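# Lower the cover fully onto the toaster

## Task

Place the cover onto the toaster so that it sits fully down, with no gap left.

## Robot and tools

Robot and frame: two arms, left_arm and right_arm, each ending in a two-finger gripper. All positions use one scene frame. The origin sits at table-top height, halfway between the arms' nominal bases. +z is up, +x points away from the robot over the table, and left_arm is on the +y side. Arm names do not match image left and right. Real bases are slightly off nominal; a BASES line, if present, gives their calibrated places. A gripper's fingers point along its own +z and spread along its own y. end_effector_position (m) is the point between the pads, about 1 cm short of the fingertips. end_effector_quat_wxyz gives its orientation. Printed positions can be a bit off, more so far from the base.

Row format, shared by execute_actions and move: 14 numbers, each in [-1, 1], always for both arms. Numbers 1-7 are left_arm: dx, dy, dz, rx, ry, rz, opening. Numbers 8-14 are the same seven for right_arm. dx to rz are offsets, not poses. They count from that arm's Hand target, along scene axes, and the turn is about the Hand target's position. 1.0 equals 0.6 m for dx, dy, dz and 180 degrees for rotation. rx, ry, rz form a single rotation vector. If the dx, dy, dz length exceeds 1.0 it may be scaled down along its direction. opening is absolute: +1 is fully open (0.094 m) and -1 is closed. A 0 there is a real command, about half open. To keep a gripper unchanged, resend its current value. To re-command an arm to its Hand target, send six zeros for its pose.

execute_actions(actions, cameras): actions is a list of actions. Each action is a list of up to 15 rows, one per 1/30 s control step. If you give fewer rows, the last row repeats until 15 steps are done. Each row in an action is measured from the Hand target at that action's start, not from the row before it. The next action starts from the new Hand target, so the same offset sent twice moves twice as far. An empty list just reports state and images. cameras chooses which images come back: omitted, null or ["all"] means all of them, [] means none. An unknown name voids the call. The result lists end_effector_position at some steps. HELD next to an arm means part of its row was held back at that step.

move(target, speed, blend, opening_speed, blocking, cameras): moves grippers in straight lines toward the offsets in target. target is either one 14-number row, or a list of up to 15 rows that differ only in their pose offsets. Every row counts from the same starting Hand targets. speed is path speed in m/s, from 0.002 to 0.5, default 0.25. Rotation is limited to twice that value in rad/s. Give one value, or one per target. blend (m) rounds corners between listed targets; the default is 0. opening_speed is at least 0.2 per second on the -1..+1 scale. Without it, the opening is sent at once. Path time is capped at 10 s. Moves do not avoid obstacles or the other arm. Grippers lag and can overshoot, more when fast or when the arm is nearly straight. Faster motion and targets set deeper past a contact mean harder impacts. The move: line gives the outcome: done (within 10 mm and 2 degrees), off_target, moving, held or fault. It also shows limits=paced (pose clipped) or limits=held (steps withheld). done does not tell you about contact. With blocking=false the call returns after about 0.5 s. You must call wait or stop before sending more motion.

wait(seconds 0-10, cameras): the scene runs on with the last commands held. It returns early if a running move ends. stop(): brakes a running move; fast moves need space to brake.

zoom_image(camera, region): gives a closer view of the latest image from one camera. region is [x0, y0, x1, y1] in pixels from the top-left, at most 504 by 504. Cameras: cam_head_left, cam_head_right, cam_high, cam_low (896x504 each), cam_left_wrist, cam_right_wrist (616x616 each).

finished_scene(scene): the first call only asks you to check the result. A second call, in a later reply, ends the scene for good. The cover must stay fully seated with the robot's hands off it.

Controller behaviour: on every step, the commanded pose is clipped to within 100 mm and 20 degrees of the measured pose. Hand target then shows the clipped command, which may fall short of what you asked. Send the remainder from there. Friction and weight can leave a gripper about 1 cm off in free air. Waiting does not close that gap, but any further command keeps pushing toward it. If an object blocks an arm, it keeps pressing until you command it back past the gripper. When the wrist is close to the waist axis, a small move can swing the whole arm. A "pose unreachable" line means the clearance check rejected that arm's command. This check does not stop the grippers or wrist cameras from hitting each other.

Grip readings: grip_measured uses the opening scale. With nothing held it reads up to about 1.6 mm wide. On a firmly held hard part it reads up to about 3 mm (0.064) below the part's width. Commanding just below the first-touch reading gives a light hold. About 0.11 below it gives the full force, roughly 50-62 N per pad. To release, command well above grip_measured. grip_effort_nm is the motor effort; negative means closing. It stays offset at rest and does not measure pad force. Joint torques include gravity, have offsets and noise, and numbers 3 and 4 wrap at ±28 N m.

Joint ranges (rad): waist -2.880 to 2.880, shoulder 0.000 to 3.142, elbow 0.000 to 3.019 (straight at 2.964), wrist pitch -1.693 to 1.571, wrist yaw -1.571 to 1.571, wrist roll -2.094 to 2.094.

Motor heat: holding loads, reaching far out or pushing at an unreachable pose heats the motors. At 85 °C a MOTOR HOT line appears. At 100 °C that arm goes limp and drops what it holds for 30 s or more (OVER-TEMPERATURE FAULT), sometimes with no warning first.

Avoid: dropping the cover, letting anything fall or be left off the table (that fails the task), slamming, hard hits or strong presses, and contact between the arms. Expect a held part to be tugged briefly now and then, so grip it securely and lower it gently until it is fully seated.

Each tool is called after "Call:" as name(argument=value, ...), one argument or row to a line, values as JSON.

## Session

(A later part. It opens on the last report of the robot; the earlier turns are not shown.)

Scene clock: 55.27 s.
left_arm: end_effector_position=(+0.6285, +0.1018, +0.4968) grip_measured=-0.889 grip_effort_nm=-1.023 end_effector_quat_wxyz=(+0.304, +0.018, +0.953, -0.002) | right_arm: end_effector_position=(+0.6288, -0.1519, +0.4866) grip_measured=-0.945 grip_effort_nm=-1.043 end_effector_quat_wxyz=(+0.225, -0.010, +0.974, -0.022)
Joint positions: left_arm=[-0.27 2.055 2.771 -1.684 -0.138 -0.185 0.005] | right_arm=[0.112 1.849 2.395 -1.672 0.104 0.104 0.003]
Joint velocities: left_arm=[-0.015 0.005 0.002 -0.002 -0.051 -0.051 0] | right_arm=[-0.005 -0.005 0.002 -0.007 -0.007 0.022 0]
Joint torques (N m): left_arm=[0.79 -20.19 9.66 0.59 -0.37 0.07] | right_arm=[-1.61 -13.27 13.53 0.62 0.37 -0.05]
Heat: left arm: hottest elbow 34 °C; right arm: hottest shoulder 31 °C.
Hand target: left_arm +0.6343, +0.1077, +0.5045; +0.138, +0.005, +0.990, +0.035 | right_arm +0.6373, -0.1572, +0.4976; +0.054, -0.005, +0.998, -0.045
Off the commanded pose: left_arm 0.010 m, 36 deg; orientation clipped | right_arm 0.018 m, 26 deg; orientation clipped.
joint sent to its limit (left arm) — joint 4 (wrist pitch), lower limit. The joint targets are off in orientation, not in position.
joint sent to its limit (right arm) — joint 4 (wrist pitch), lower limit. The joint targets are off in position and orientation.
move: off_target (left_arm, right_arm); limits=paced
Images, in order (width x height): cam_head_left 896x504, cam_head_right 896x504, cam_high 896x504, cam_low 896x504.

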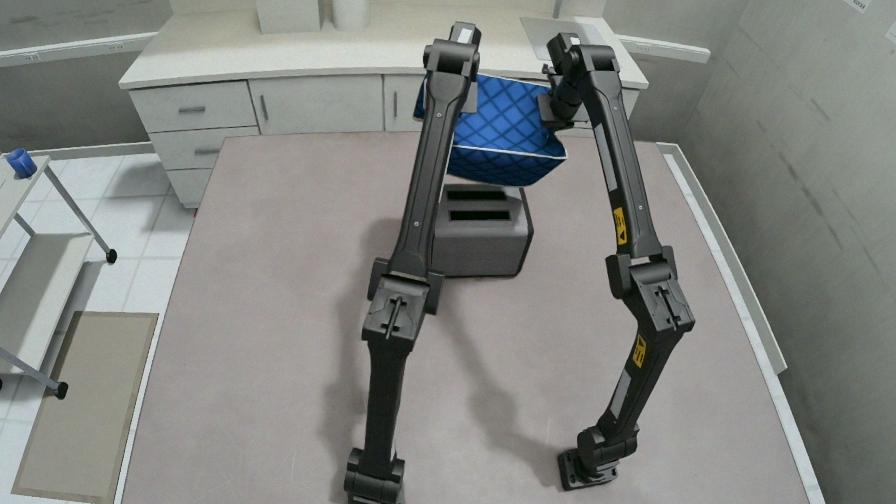

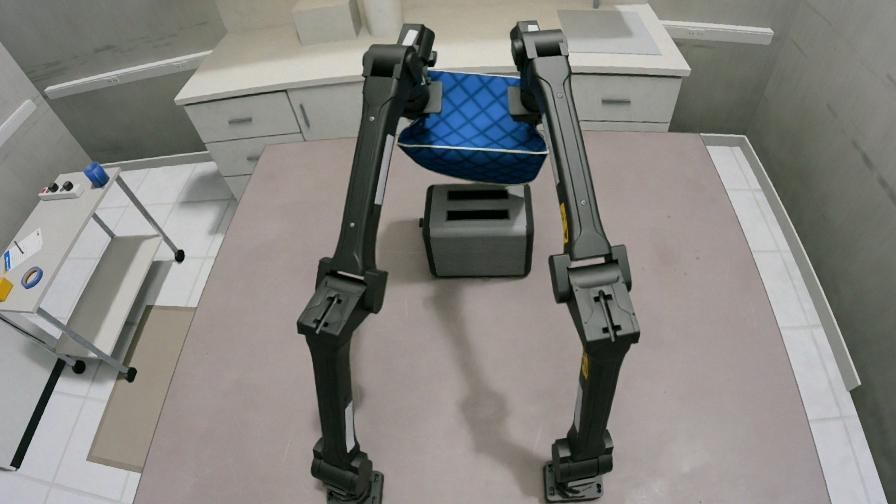

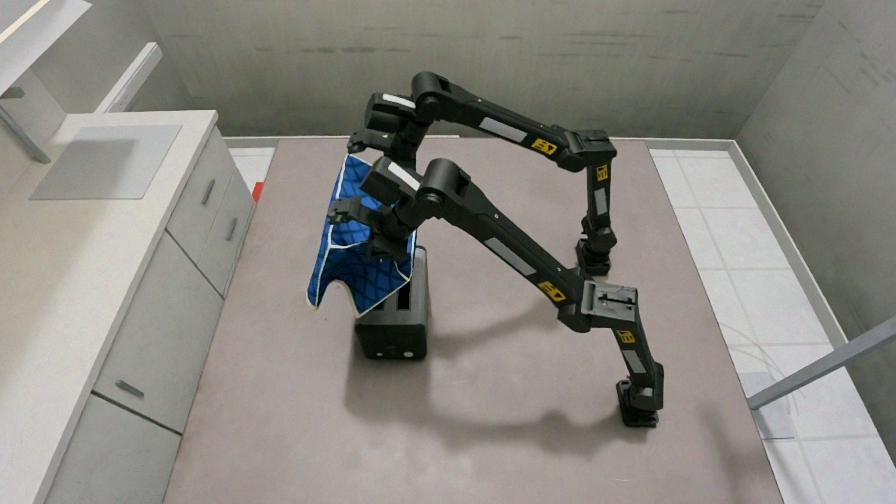

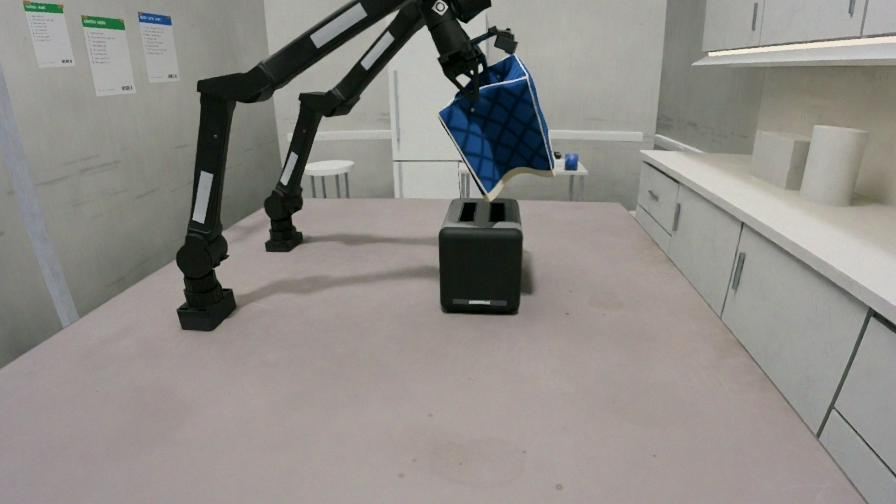

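Call:
move(
  target=[-0.12,-0.01,-0.075,0,0,0,-1,-0.12,-0.04,-0.055,0,0,0,-1],
  speed=0.12,
  cameras=["cam_low","cam_head_right"],
)

Call:
zoom_image(
  camera="cam_low",
  region=[340, 50, 640, 350],
)

Call:
zoom_image(
  camera="cam_head_right",
  region=[340, 80, 640, 300],
)

Scene clock: 65.17 s.
left_arm: end_effector_position=(+0.5729, +0.0979, +0.4344) grip_measured=-0.889 grip_effort_nm=-1.028 end_effector_quat_wxyz=(+0.198, +0.017, +0.980, +0.019) | right_arm: end_effector_position=(+0.5755, -0.1642, +0.4503) grip_measured=-0.945 grip_effort_nm=-1.038 end_effector_quat_wxyz=(+0.161, -0.016, +0.986, -0.030)
Joint positions: left_arm=[-0.3 1.89 2.378 -1.684 -0.143 -0.234 0.005] | right_arm=[0.103 1.715 2.131 -1.672 0.098 0.092 0.003]
Joint velocities: left_arm=[-0.005 -0.005 0.017 0.007 0.066 0.022 -0.001] | right_arm=[-0.005 -0.015 -0.007 -0.022 -0.022 0.037 0]
Joint torques (N m): left_arm=[-0.21 -23.82 7.08 0.34 -0.4 -0.11] | right_arm=[-2.9 -15.79 8.17 0.4 0.33 -0.03]
Heat: left arm: hottest elbow 34 °C; right arm: hottest shoulder 31 °C.
Hand target: left_arm +0.5617, +0.1025, +0.4584; +0.138, +0.003, +0.990, +0.035 | right_arm +0.5652, -0.1815, +0.4654; +0.054, -0.005, +0.998, -0.046
Off the commanded pose: left_arm 0.028 m, 7 deg | right_arm 0.024 m, 13 deg.
joint sent to its limit (left arm) — joint 4 (wrist pitch), lower limit. The joint targets are off in orientation, not in position.
joint sent to its limit (right arm) — joint 4 (wrist pitch), lower limit. The joint targets are off in orientation, not in position.
move: off_target (left_arm, right_arm)
Images, in order (width x height): cam_head_right 896x504, cam_low 896x504.

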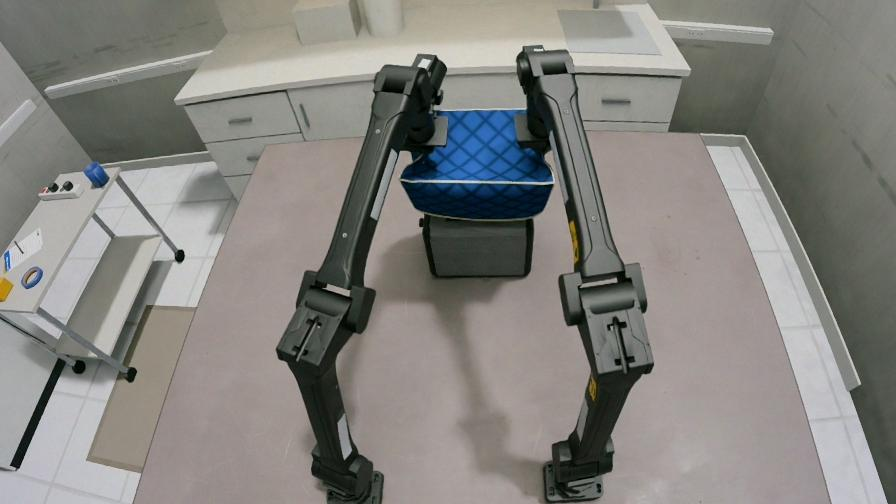

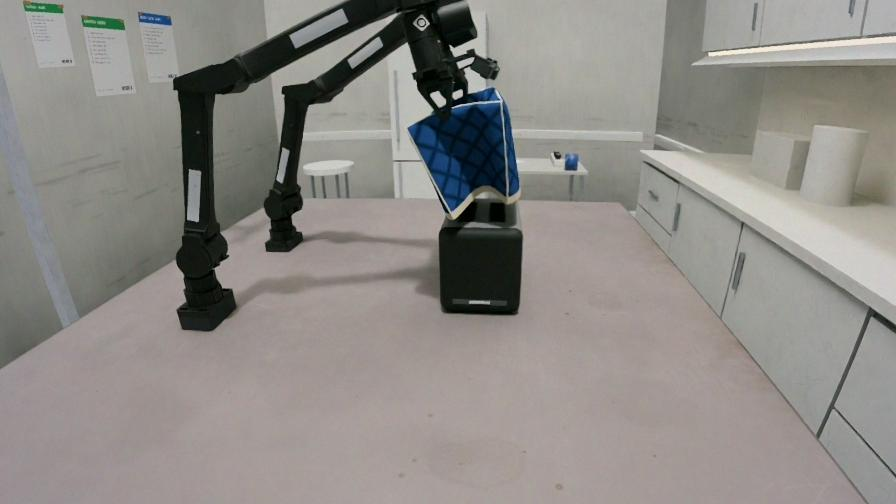

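Scaled by 1.680.

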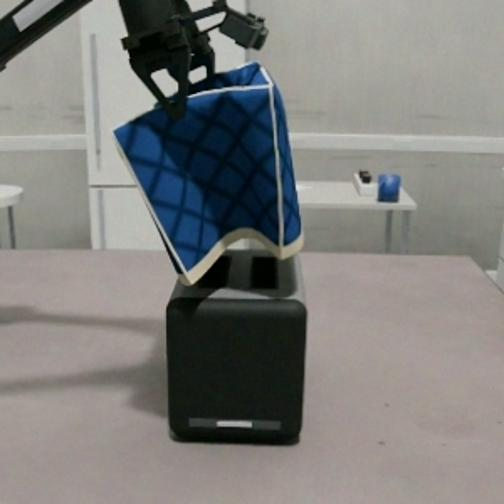

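Scaled by 1.680.

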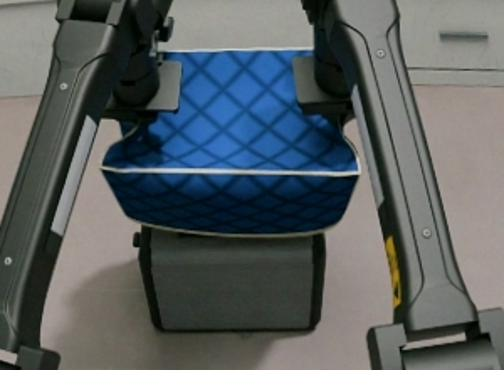

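Call:
move(
  target=[
    [-0.08,0,0.01,0,0,0,-1,-0.08,0.01,0,0,0,0,-1],
    [-0.08,0,-0.11,0,0,0,-1,-0.08,0.01,-0.12,0,0,0,-1],
  ],
  speed=0.08,
  cameras=["cam_low","cam_head_right"],
)

Call:
zoom_image(
  camera="cam_low",
  region=[340, 50, 640, 350],
)

Call:
zoom_image(
  camera="cam_head_right",
  region=[340, 80, 640, 300],
)

Scene clock: 72.97 s.
left_arm: end_effector_position=(+0.5130, +0.0962, +0.3804) grip_measured=-0.889 grip_effort_nm=-1.028 end_effector_quat_wxyz=(+0.121, +0.015, +0.992, +0.033) | right_arm: end_effector_position=(+0.5140, -0.1697, +0.4042) grip_measured=-0.945 grip_effort_nm=-1.033 end_effector_quat_wxyz=(+0.092, -0.018, +0.995, -0.035)
Joint positions: left_arm=[-0.332 1.758 2.066 -1.666 -0.136 -0.282 0.005] | right_arm=[0.107 1.589 1.866 -1.672 0.091 0.1 0.003]
Joint velocities: left_arm=[-0.015 -0.005 0.002 -0.012 0.022 0.037 0] | right_arm=[0.005 -0.005 -0.007 -0.012 -0.095 -0.037 0.001]
Joint torques (N m): left_arm=[0.03 -20.31 7.45 0.59 -0.72 -0.11] | right_arm=[-1.44 -10.7 8.35 0.24 0.65 0.29]
Heat: left arm: hottest elbow 34 °C; right arm: hottest shoulder 32 °C.
Hand target: left_arm +0.5134, +0.1039, +0.3917; +0.137, +0.002, +0.990, +0.036 | right_arm +0.5162, -0.1756, +0.3936; +0.054, -0.005, +0.997, -0.046
Off the commanded pose: left_arm 0.014 m, 2 deg | right_arm 0.013 m, 5 deg.
joint sent to its limit (right arm) — joint 4 (wrist pitch), lower limit. The joint targets are off in orientation, not in position.
move: off_target (left_arm, right_arm)
Images, in order (width x height): cam_head_right 896x504, cam_low 896x504.

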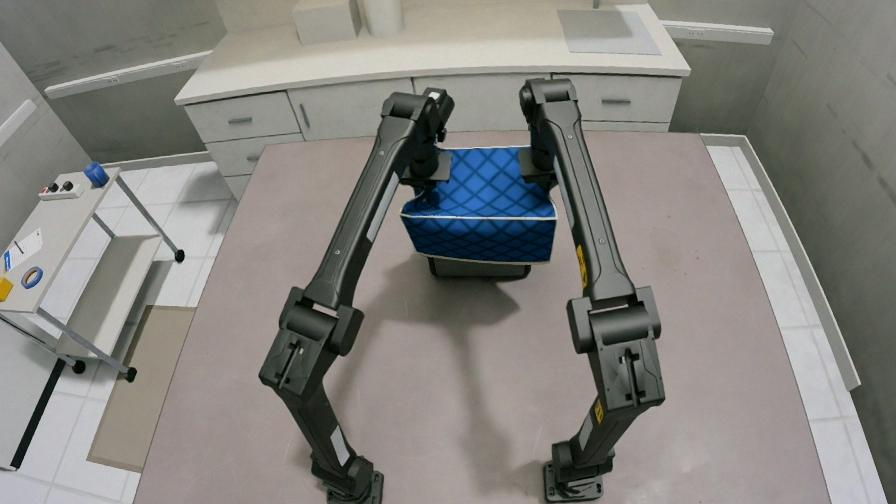

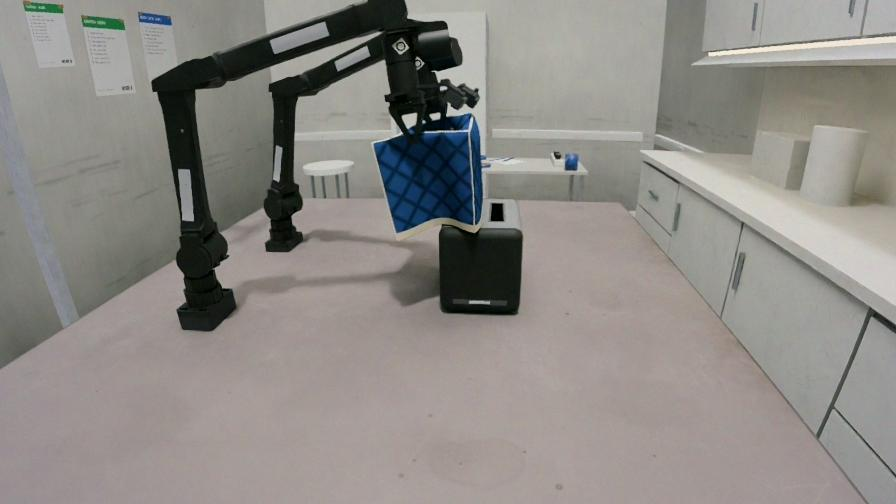

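Scaled by 1.680.

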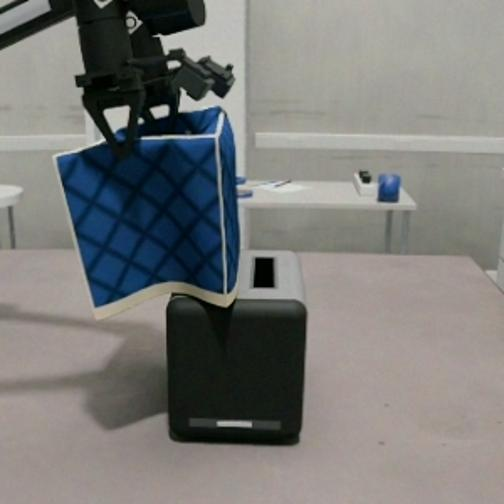

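Scaled by 1.680.

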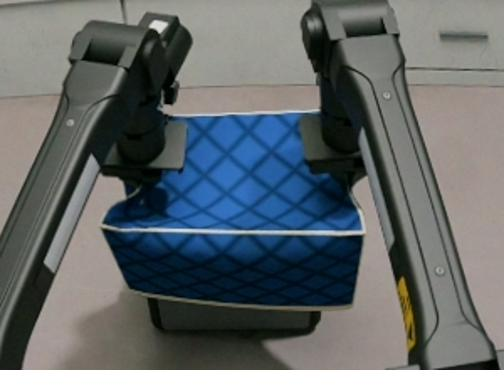

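Call:
move(
  target=[
    [0,0,0.05,0,0,0,-1,0,0,0.04,0,0,0,-1],
    [0.13,-0.01,0.06,0,0,0,-1,0.13,0,0.05,0,0,0,-1],
  ],
  speed=0.1,
  cameras=["cam_low","cam_head_right"],
)

Call:
zoom_image(
  camera="cam_low",
  region=[340, 50, 640, 350],
)

Call:
zoom_image(
  camera="cam_head_right",
  region=[340, 80, 640, 300],
)

Scene clock: 79.57 s.
left_arm: end_effector_position=(+0.5830, +0.0878, +0.4170) grip_measured=-0.889 grip_effort_nm=-1.023 end_effector_quat_wxyz=(+0.188, +0.014, +0.982, +0.018) | right_arm: end_effector_position=(+0.5816, -0.1689, +0.4117) grip_measured=-0.945 grip_effort_nm=-1.033 end_effector_quat_wxyz=(+0.121, -0.011, +0.992, -0.035)
Joint positions: left_arm=[-0.31 1.929 2.394 -1.682 -0.141 -0.251 0.005] | right_arm=[0.093 1.751 2.087 -1.672 0.098 0.097 0.003]
Joint velocities: left_arm=[-0.015 -0.005 -0.002 -0.027 -0.022 -0.022 -0.002] | right_arm=[-0.005 -0.015 0.002 -0.002 -0.022 -0.007 -0.001]
Joint torques (N m): left_arm=[1.38 -19.84 10.51 0.25 -0.37 0.07] | right_arm=[-1.9 -12.16 14.2 0.32 0.36 0.02]
Heat: left arm: hottest elbow 34 °C; right arm: hottest shoulder 32 °C.
Hand target: left_arm +0.5918, +0.0968, +0.4288; +0.138, +0.003, +0.990, +0.035 | right_arm +0.5945, -0.1753, +0.4226; +0.054, -0.005, +0.997, -0.046
Off the commanded pose: left_arm 0.017 m, 6 deg | right_arm 0.019 m, 8 deg.
joint sent to its limit (left arm) — joint 4 (wrist pitch), lower limit. The joint targets are off in orientation, not in position.
joint sent to its limit (right arm) — joint 4 (wrist pitch), lower limit. The joint targets are off in orientation, not in position.
move: off_target (left_arm, right_arm)
Images, in order (width x height): cam_head_right 896x504, cam_low 896x504.

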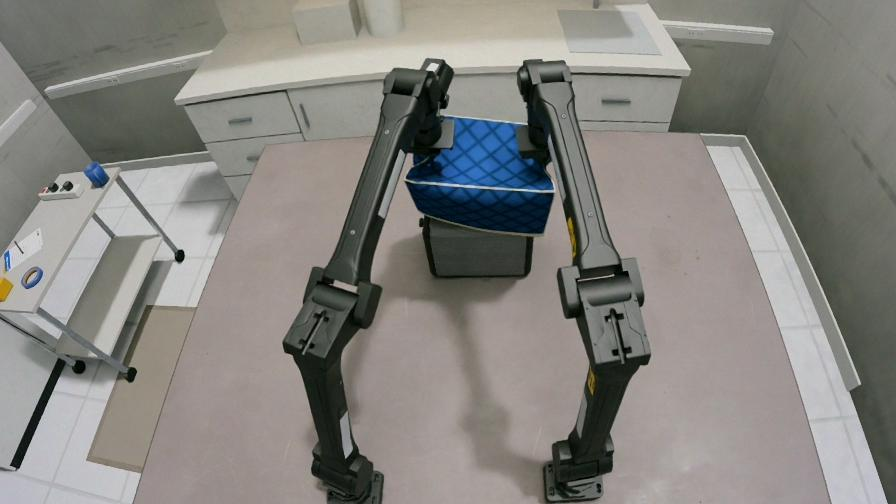

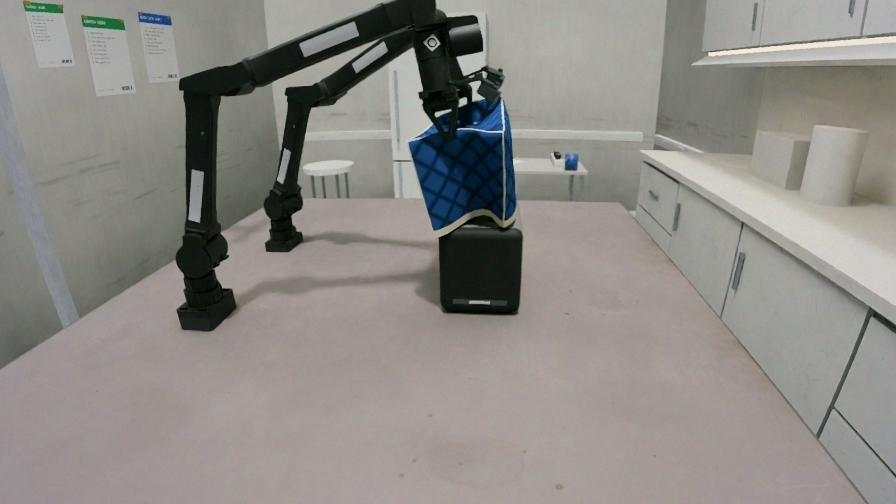

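Scaled by 1.680.

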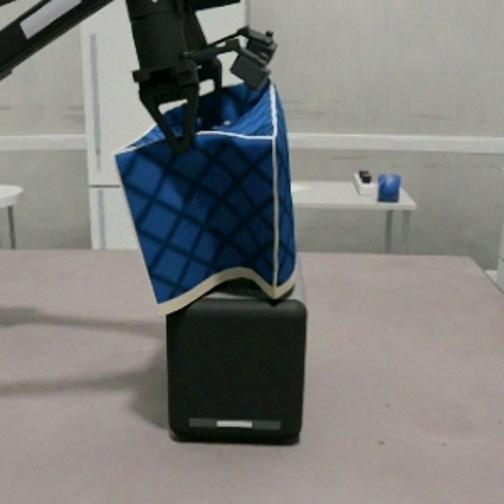

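Scaled by 1.680.

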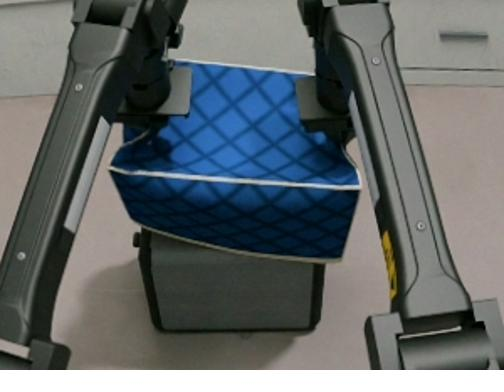

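Call:
move(
  target=[
    [0.02,0.005,0.02,0,0,0,-1,0.02,-0.01,0.07,0,0,0,-1],
    [0.05,0.005,0.02,0,0,0,-1,0.05,-0.01,0.055,0,0,0,-1],
    [0.07,0.005,-0.07,0,0,0,-1,0.07,-0.01,-0.045,0,0,0,-1],
  ],
  speed=0.08,
  cameras=["cam_low","cam_head_right"],
)

Call:
zoom_image(
  camera="cam_low",
  region=[340, 50, 640, 350],
)

Call:
zoom_image(
  camera="cam_head_right",
  region=[340, 80, 640, 300],
)

Scene clock: 90.23 s.
left_arm: end_effector_position=(+0.6257, +0.0880, +0.3970) grip_measured=-0.889 grip_effort_nm=-1.028 end_effector_quat_wxyz=(+0.196, +0.015, +0.980, +0.019) | right_arm: end_effector_position=(+0.6283, -0.1714, +0.4066) grip_measured=-0.945 grip_effort_nm=-1.043 end_effector_quat_wxyz=(+0.137, -0.014, +0.990, -0.036)
Joint positions: left_arm=[-0.291 2.056 2.538 -1.682 -0.139 -0.23 0.005] | right_arm=[0.08 1.873 2.242 -1.672 0.098 0.074 0.003]
Joint velocities: left_arm=[-0.005 0.005 -0.007 -0.017 -0.037 -0.007 -0.001] | right_arm=[-0.005 -0.005 0.007 -0.027 0.037 -0.007 0]
Joint torques (N m): left_arm=[1.32 -21.13 7.82 0.31 -0.17 0.06] | right_arm=[-2.26 -13.45 9.92 0.36 0.31 0.09]
Heat: left arm: hottest elbow 37 °C; right arm: hottest shoulder 32 °C.
Hand target: left_arm +0.6342, +0.1003, +0.3871; +0.138, +0.002, +0.990, +0.035 | right_arm +0.6361, -0.1813, +0.3948; +0.054, -0.005, +0.997, -0.046
Off the commanded pose: left_arm 0.018 m, 7 deg | right_arm 0.017 m, 10 deg.
joint sent to its limit (left arm) — joint 4 (wrist pitch), lower limit. The joint targets are off in orientation, not in position.
joint sent to its limit (right arm) — joint 4 (wrist pitch), lower limit. The joint targets are off in orientation, not in position.
move: off_target (left_arm, right_arm)
Images, in order (width x height): cam_head_right 896x504, cam_low 896x504.

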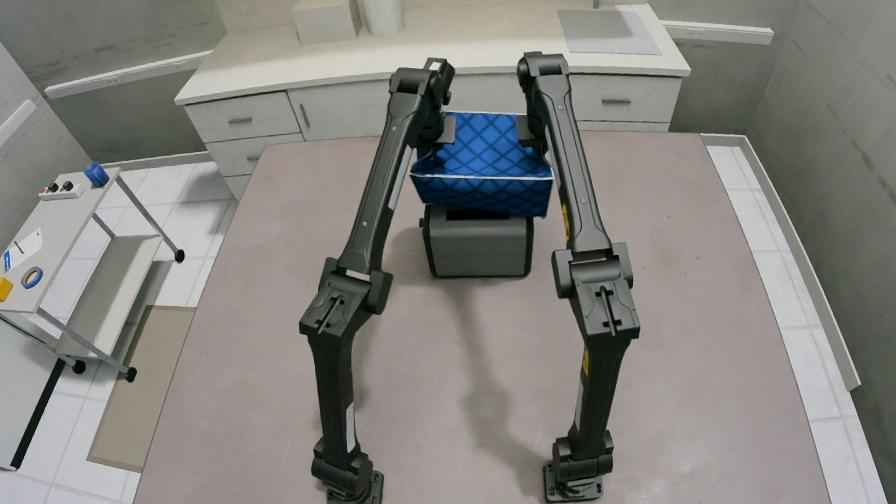

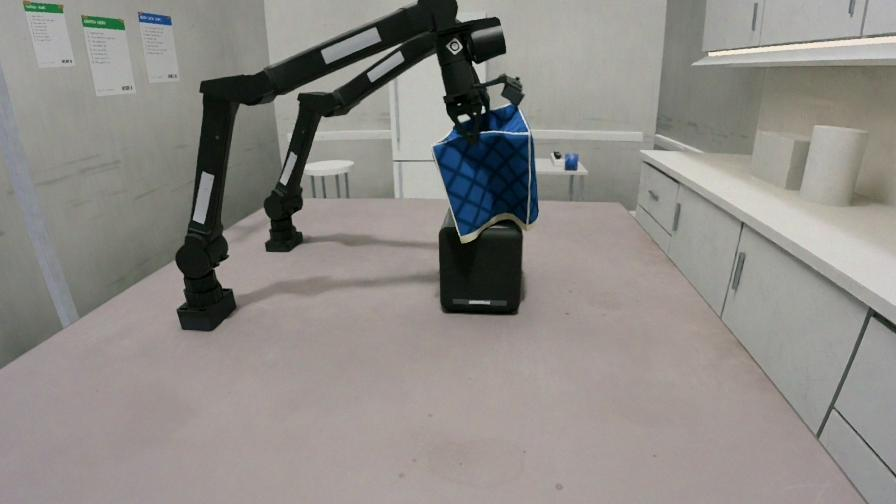

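Scaled by 1.680.

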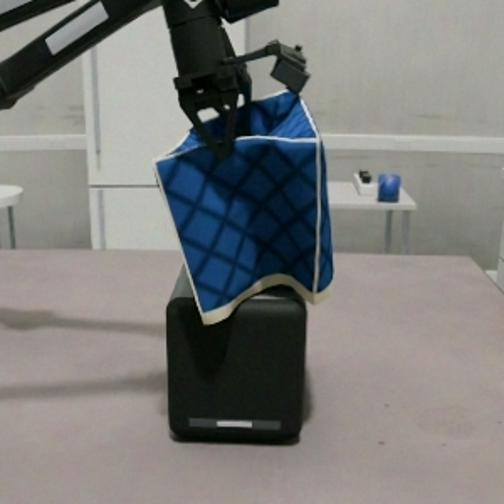

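Scaled by 1.680.

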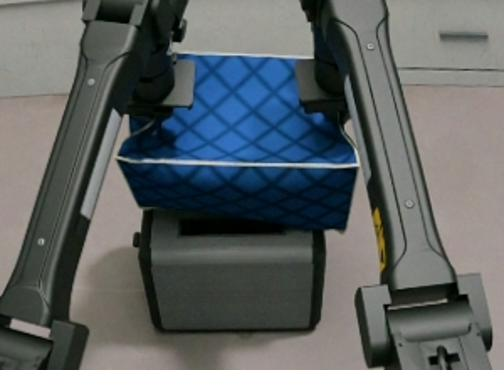

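Call:
move(
  target=[
    [0,0.015,0.07,0,0,0,-1,0,0.01,0.07,0,0,0,-1],
    [-0.07,0.02,0.06,0,0,0,-1,-0.07,0.01,0.055,0,0,0,-1],
    [-0.075,0.02,-0.02,0,0,0,-1,-0.075,0.01,-0.02,0,0,0,-1],
  ],
  speed=0.08,
  cameras=["cam_low","cam_head_right"],
)

Call:
zoom_image(
  camera="cam_low",
  region=[340, 50, 640, 350],
)

Call:
zoom_image(
  camera="cam_head_right",
  region=[340, 80, 640, 300],
)

Scene clock: 98.27 s.
left_arm: end_effector_position=(+0.5923, +0.0989, +0.3653) grip_measured=-0.889 grip_effort_nm=-1.023 end_effector_quat_wxyz=(+0.138, +0.016, +0.990, +0.028) | right_arm: end_effector_position=(+0.5958, -0.1687, +0.3862) grip_measured=-0.945 grip_effort_nm=-1.033 end_effector_quat_wxyz=(+0.100, -0.017, +0.994, -0.037)
Joint positions: left_arm=[-0.286 1.972 2.337 -1.682 -0.126 -0.232 0.005] | right_arm=[0.089 1.806 2.099 -1.672 0.095 0.082 0.003]
Joint velocities: left_arm=[0.005 0.015 0.002 0.002 -0.022 -0.007 0] | right_arm=[-0.005 0.015 0.007 -0.007 -0.051 -0.007 -0.001]
Joint torques (N m): left_arm=[0.62 -23.77 6.76 0.14 -0.62 -0.06] | right_arm=[-1.55 -15.33 7.41 0.29 0.5 0.27]
Heat: left arm: hottest elbow 36 °C; right arm: hottest shoulder 32 °C.
Hand target: left_arm +0.5888, +0.1126, +0.3747; +0.138, +0.002, +0.990, +0.035 | right_arm +0.5910, -0.1754, +0.3832; +0.054, -0.005, +0.997, -0.046
Off the commanded pose: left_arm 0.017 m, 2 deg | right_arm 0.009 m, 6 deg.
joint sent to its limit (left arm) — joint 4 (wrist pitch), lower limit. The joint targets still meet the commanded pose.
joint sent to its limit (right arm) — joint 4 (wrist pitch), lower limit. The joint targets are off in orientation, not in position.
move: off_target (left_arm, right_arm)
Images, in order (width x height): cam_head_right 896x504, cam_low 896x504.

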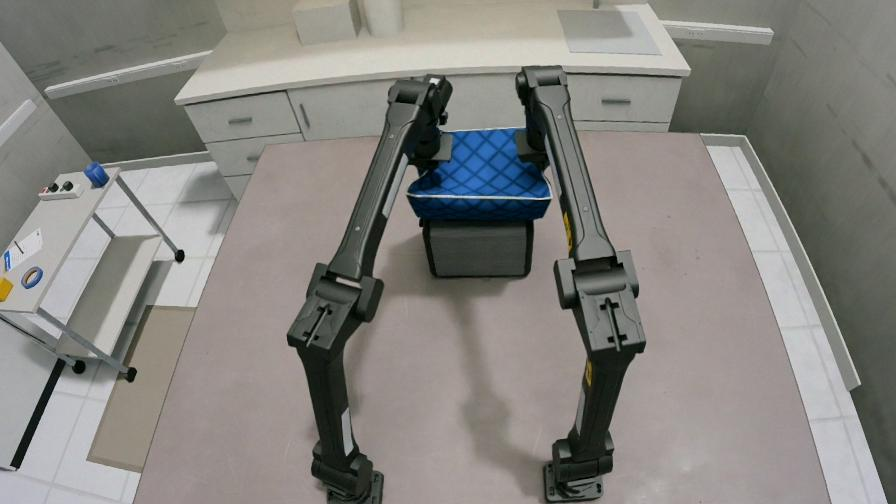

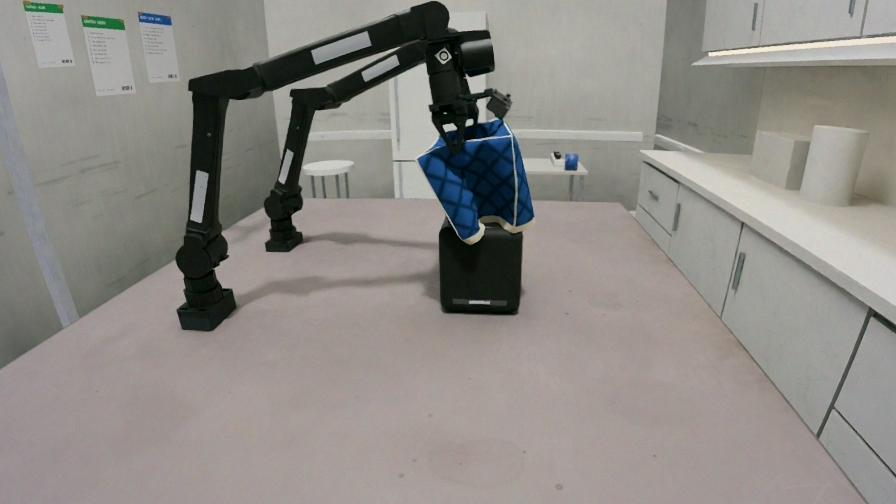

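Scaled by 1.680.

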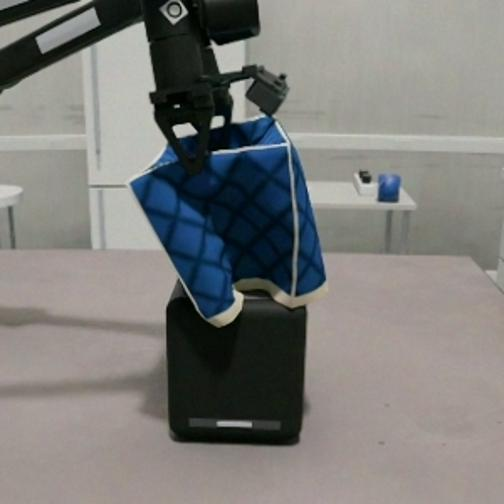

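Scaled by 1.680.

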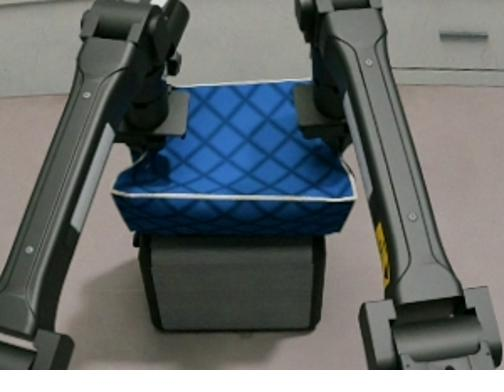

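Call:
move(
  target=[
    [0,0.01,0.13,0,0,0,-1,0,-0.005,0.11,0,0,0,-1],
    [-0.035,0.01,0.09,0,0,0,-1,-0.035,-0.005,0.07,0,0,0,-1],
  ],
  speed=0.1,
  cameras=["cam_low","cam_head_right"],
)

Call:
zoom_image(
  camera="cam_low",
  region=[340, 50, 640, 350],
)

Call:
zoom_image(
  camera="cam_head_right",
  region=[340, 80, 640, 300],
)

Scene clock: 104.13 s.
left_arm: end_effector_position=(+0.5768, +0.1030, +0.4026) grip_measured=-0.889 grip_effort_nm=-1.028 end_effector_quat_wxyz=(+0.165, +0.017, +0.986, +0.020) | right_arm: end_effector_position=(+0.5792, -0.1675, +0.4138) grip_measured=-0.945 grip_effort_nm=-1.038 end_effector_quat_wxyz=(+0.122, -0.018, +0.992, -0.032)
Joint positions: left_arm=[-0.286 1.908 2.33 -1.682 -0.124 -0.227 0.005] | right_arm=[0.094 1.744 2.083 -1.672 0.09 0.083 0.003]
Joint velocities: left_arm=[-0.015 -0.015 -0.007 -0.002 -0.022 0.081 0] | right_arm=[-0.005 0.015 0.007 -0.002 0.051 -0.022 0]
Joint torques (N m): left_arm=[1.03 -24.47 7.23 0.21 -0.73 -0.02] | right_arm=[-1.9 -15.74 8.18 0.38 0.7 0.18]
Heat: left arm: hottest elbow 36 °C; right arm: hottest shoulder 33 °C.
Hand target: left_arm +0.5677, +0.1179, +0.4288; +0.138, +0.003, +0.990, +0.035 | right_arm +0.5706, -0.1785, +0.4259; +0.054, -0.005, +0.997, -0.046
Off the commanded pose: left_arm 0.032 m, 4 deg | right_arm 0.018 m, 8 deg.
joint sent to its limit (left arm) — joint 4 (wrist pitch), lower limit. The joint targets are off in orientation, not in position.
joint sent to its limit (right arm) — joint 4 (wrist pitch), lower limit. The joint targets are off in orientation, not in position.
move: off_target (left_arm, right_arm)
Images, in order (width x height): cam_head_right 896x504, cam_low 896x504.

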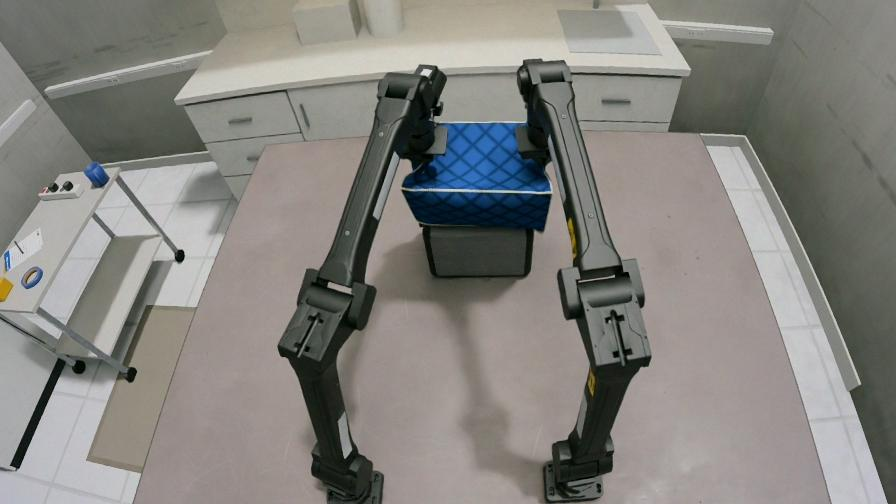

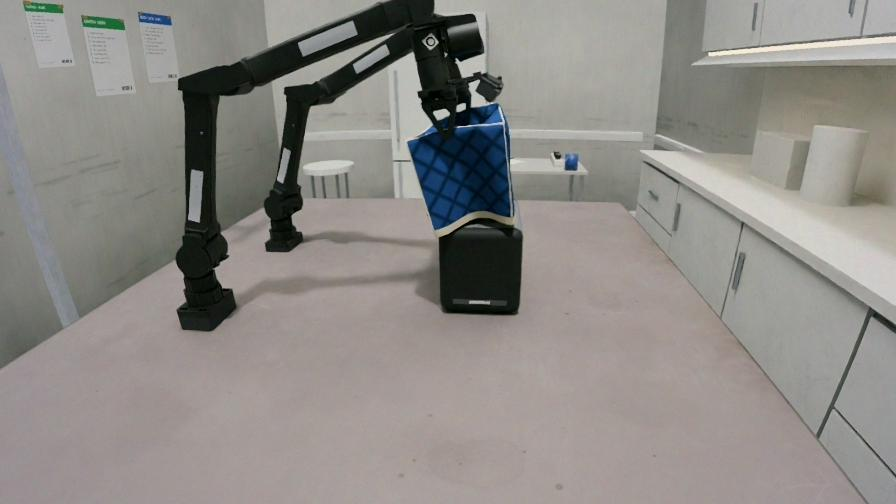

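Scaled by 1.680.

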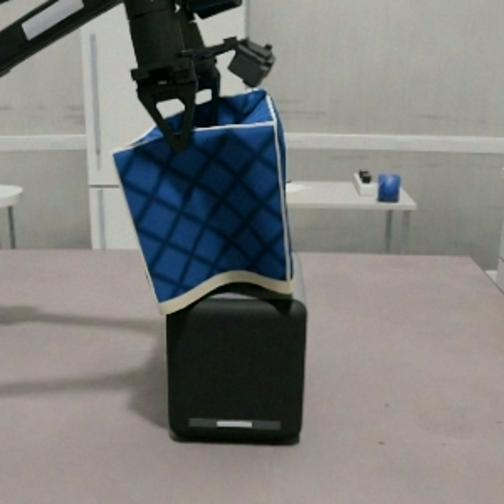

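Scaled by 1.680.

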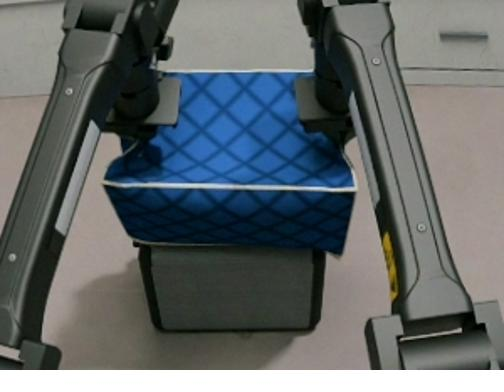

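Call:
move(
  target=[
    [-0.02,0,-0.06,0,0,0,-1,-0.02,0,-0.05,0,0,0,-1],
    [0.065,0,-0.06,0,0,0,-1,0.065,0,-0.04,0,0,0,-1],
  ],
  speed=0.08,
  cameras=["cam_low","cam_head_right"],
)

Call:
zoom_image(
  camera="cam_low",
  region=[340, 50, 640, 350],
)

Call:
zoom_image(
  camera="cam_head_right",
  region=[340, 80, 640, 300],
)

Scene clock: 112.63 s.
left_arm: end_effector_position=(+0.5936, +0.0997, +0.3874) grip_measured=-0.889 grip_effort_nm=-1.023 end_effector_quat_wxyz=(+0.160, +0.017, +0.987, +0.021) | right_arm: end_effector_position=(+0.5940, -0.1652, +0.3975) grip_measured=-0.945 grip_effort_nm=-1.038 end_effector_quat_wxyz=(+0.111, -0.019, +0.993, -0.034)
Joint positions: left_arm=[-0.283 1.962 2.374 -1.682 -0.122 -0.225 0.005] | right_arm=[0.095 1.793 2.11 -1.672 0.091 0.083 0.003]
Joint velocities: left_arm=[-0.015 -0.015 0.012 0.007 -0.066 -0.007 -0.001] | right_arm=[-0.024 -0.015 -0.022 -0.022 0.066 -0.051 -0.001]
Joint torques (N m): left_arm=[2.14 -19.25 10.33 0.24 -0.56 0.09] | right_arm=[-2.84 -12.16 13.76 0.29 0.57 0.12]
Heat: left arm: hottest elbow 35 °C; right arm: hottest shoulder 34 °C.
Hand target: left_arm +0.6070, +0.1183, +0.3931; +0.138, +0.002, +0.990, +0.035 | right_arm +0.6093, -0.1784, +0.4012; +0.054, -0.005, +0.997, -0.046
Off the commanded pose: left_arm 0.023 m, 3 deg | right_arm 0.021 m, 7 deg.
joint sent to its limit (left arm) — joint 4 (wrist pitch), lower limit. The joint targets are off in orientation, not in position.
joint sent to its limit (right arm) — joint 4 (wrist pitch), lower limit. The joint targets are off in orientation, not in position.
move: off_target (left_arm, right_arm)
Images, in order (width x height): cam_head_right 896x504, cam_low 896x504.

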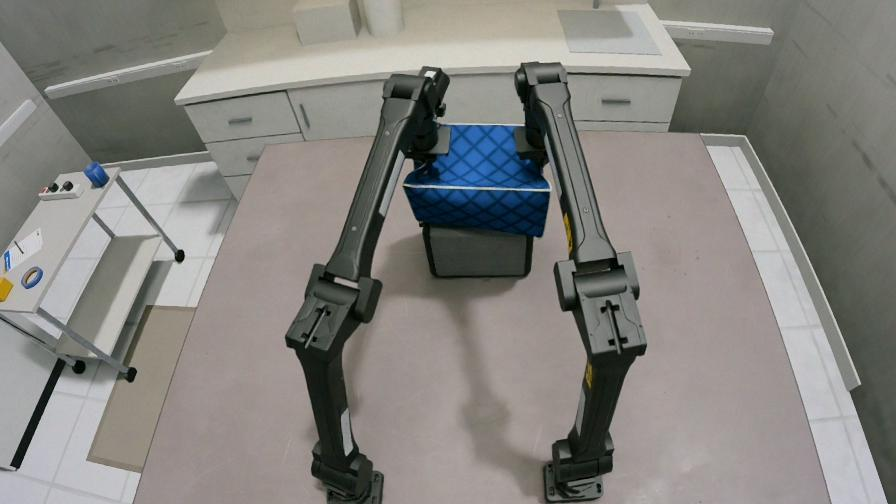

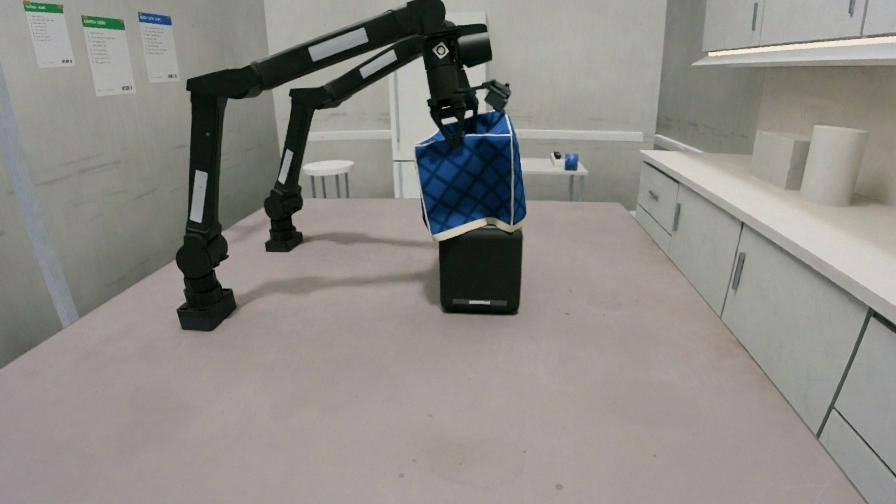

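Scaled by 1.680.

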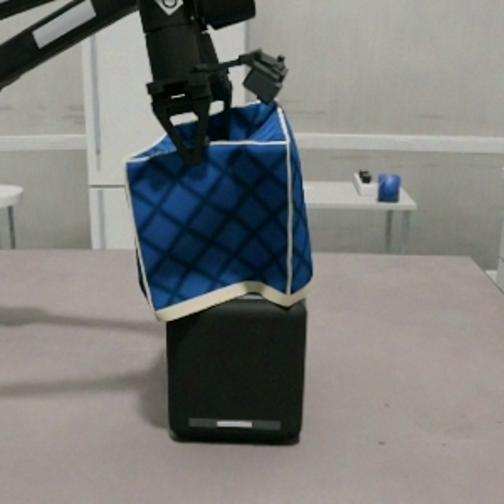

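Scaled by 1.680.

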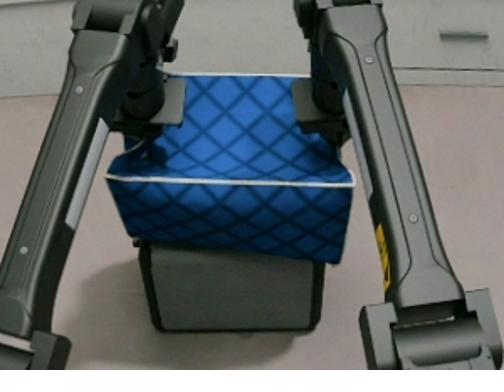

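Call:
move(
  target=[
    [0.03,0.005,-0.1,0,0,0,-1,0.03,-0.005,-0.1,0,0,0,-1],
    [0.045,0.005,-0.17,0,0,0,-1,0.045,-0.005,-0.17,0,0,0,-1],
  ],
  speed=0.08,
  cameras=["cam_low","cam_head_right"],
)

Call:
zoom_image(
  camera="cam_low",
  region=[340, 50, 640, 350],
)

Call:
zoom_image(
  camera="cam_head_right",
  region=[340, 80, 640, 300],
)

Scene clock: 118.93 s.
left_arm: end_effector_position=(+0.6231, +0.0960, +0.3232) grip_measured=-0.889 grip_effort_nm=-1.033 end_effector_quat_wxyz=(+0.162, +0.015, +0.986, +0.021) | right_arm: end_effector_position=(+0.6271, -0.1670, +0.3316) grip_measured=-0.945 grip_effort_nm=-1.033 end_effector_quat_wxyz=(+0.080, -0.016, +0.996, -0.038)
Joint positions: left_arm=[-0.276 1.987 2.235 -1.513 -0.122 -0.222 0.005] | right_arm=[0.085 1.898 2.091 -1.613 0.093 0.083 0.003]
Joint velocities: left_arm=[-0.005 0.005 -0.007 0.012 -0.007 -0.066 0] | right_arm=[-0.005 0.005 0.012 -0.012 -0.051 -0.007 -0.001]
Joint torques (N m): left_arm=[2.43 -19.25 5.87 0.62 -0.39 0.14] | right_arm=[-2.73 -13.22 7.41 0.75 0.46 0.16]
Heat: left arm: hottest elbow 35 °C; right arm: hottest shoulder 33 °C.
Hand target: left_arm +0.6341, +0.1230, +0.2911; +0.138, +0.002, +0.990, +0.036 | right_arm +0.6348, -0.1814, +0.2983; +0.054, -0.005, +0.997, -0.046
Off the commanded pose: left_arm 0.042 m, 4 deg | right_arm 0.037 m, 3 deg.
move: off_target (left_arm, right_arm)
Images, in order (width x height): cam_head_right 896x504, cam_low 896x504.

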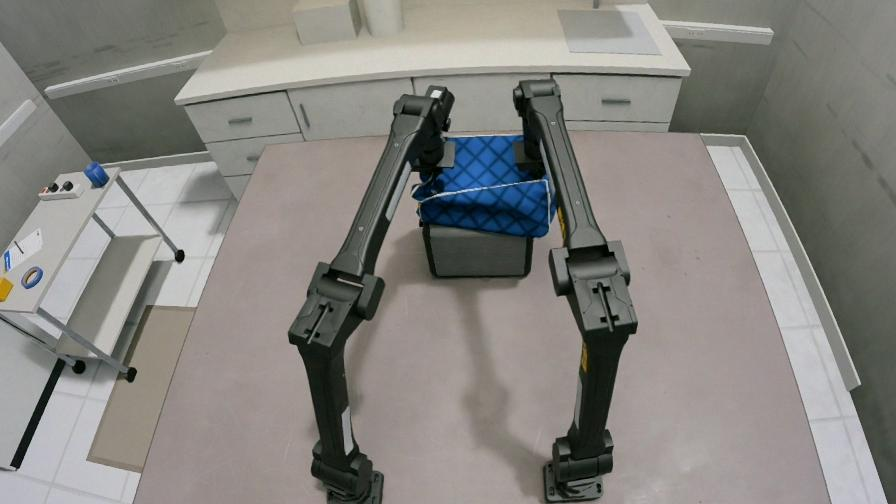

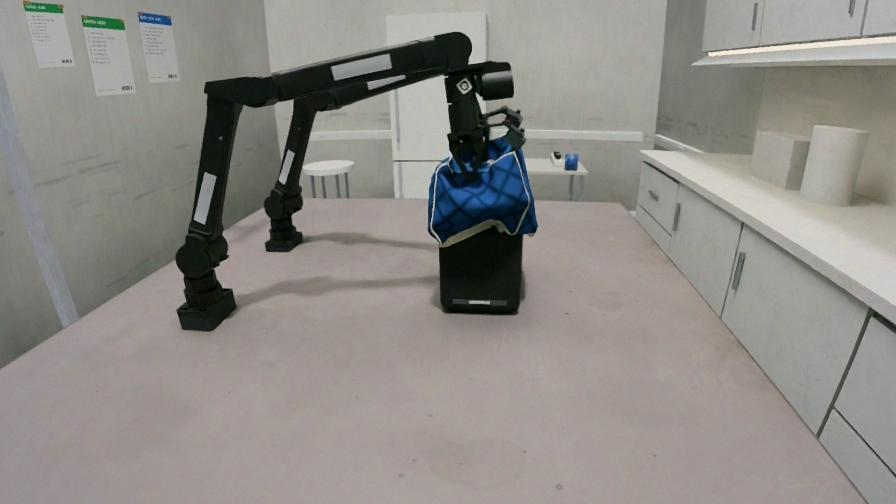

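Scaled by 1.680.

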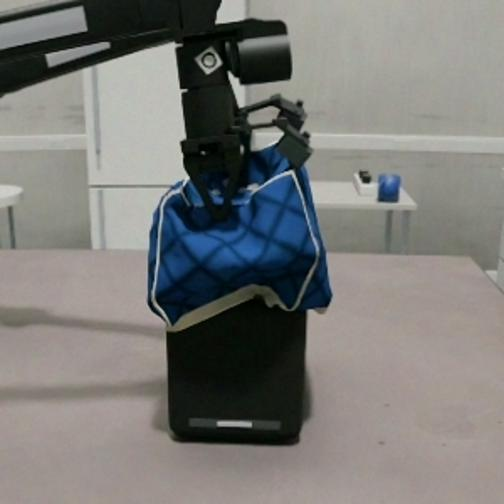

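Scaled by 1.680.

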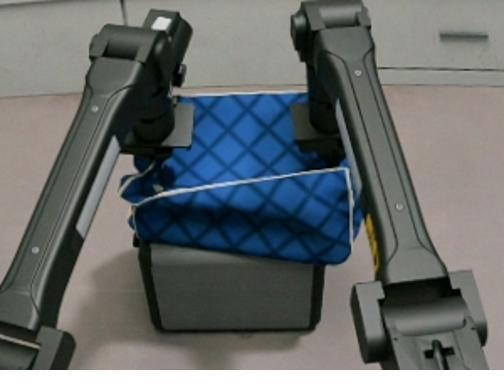

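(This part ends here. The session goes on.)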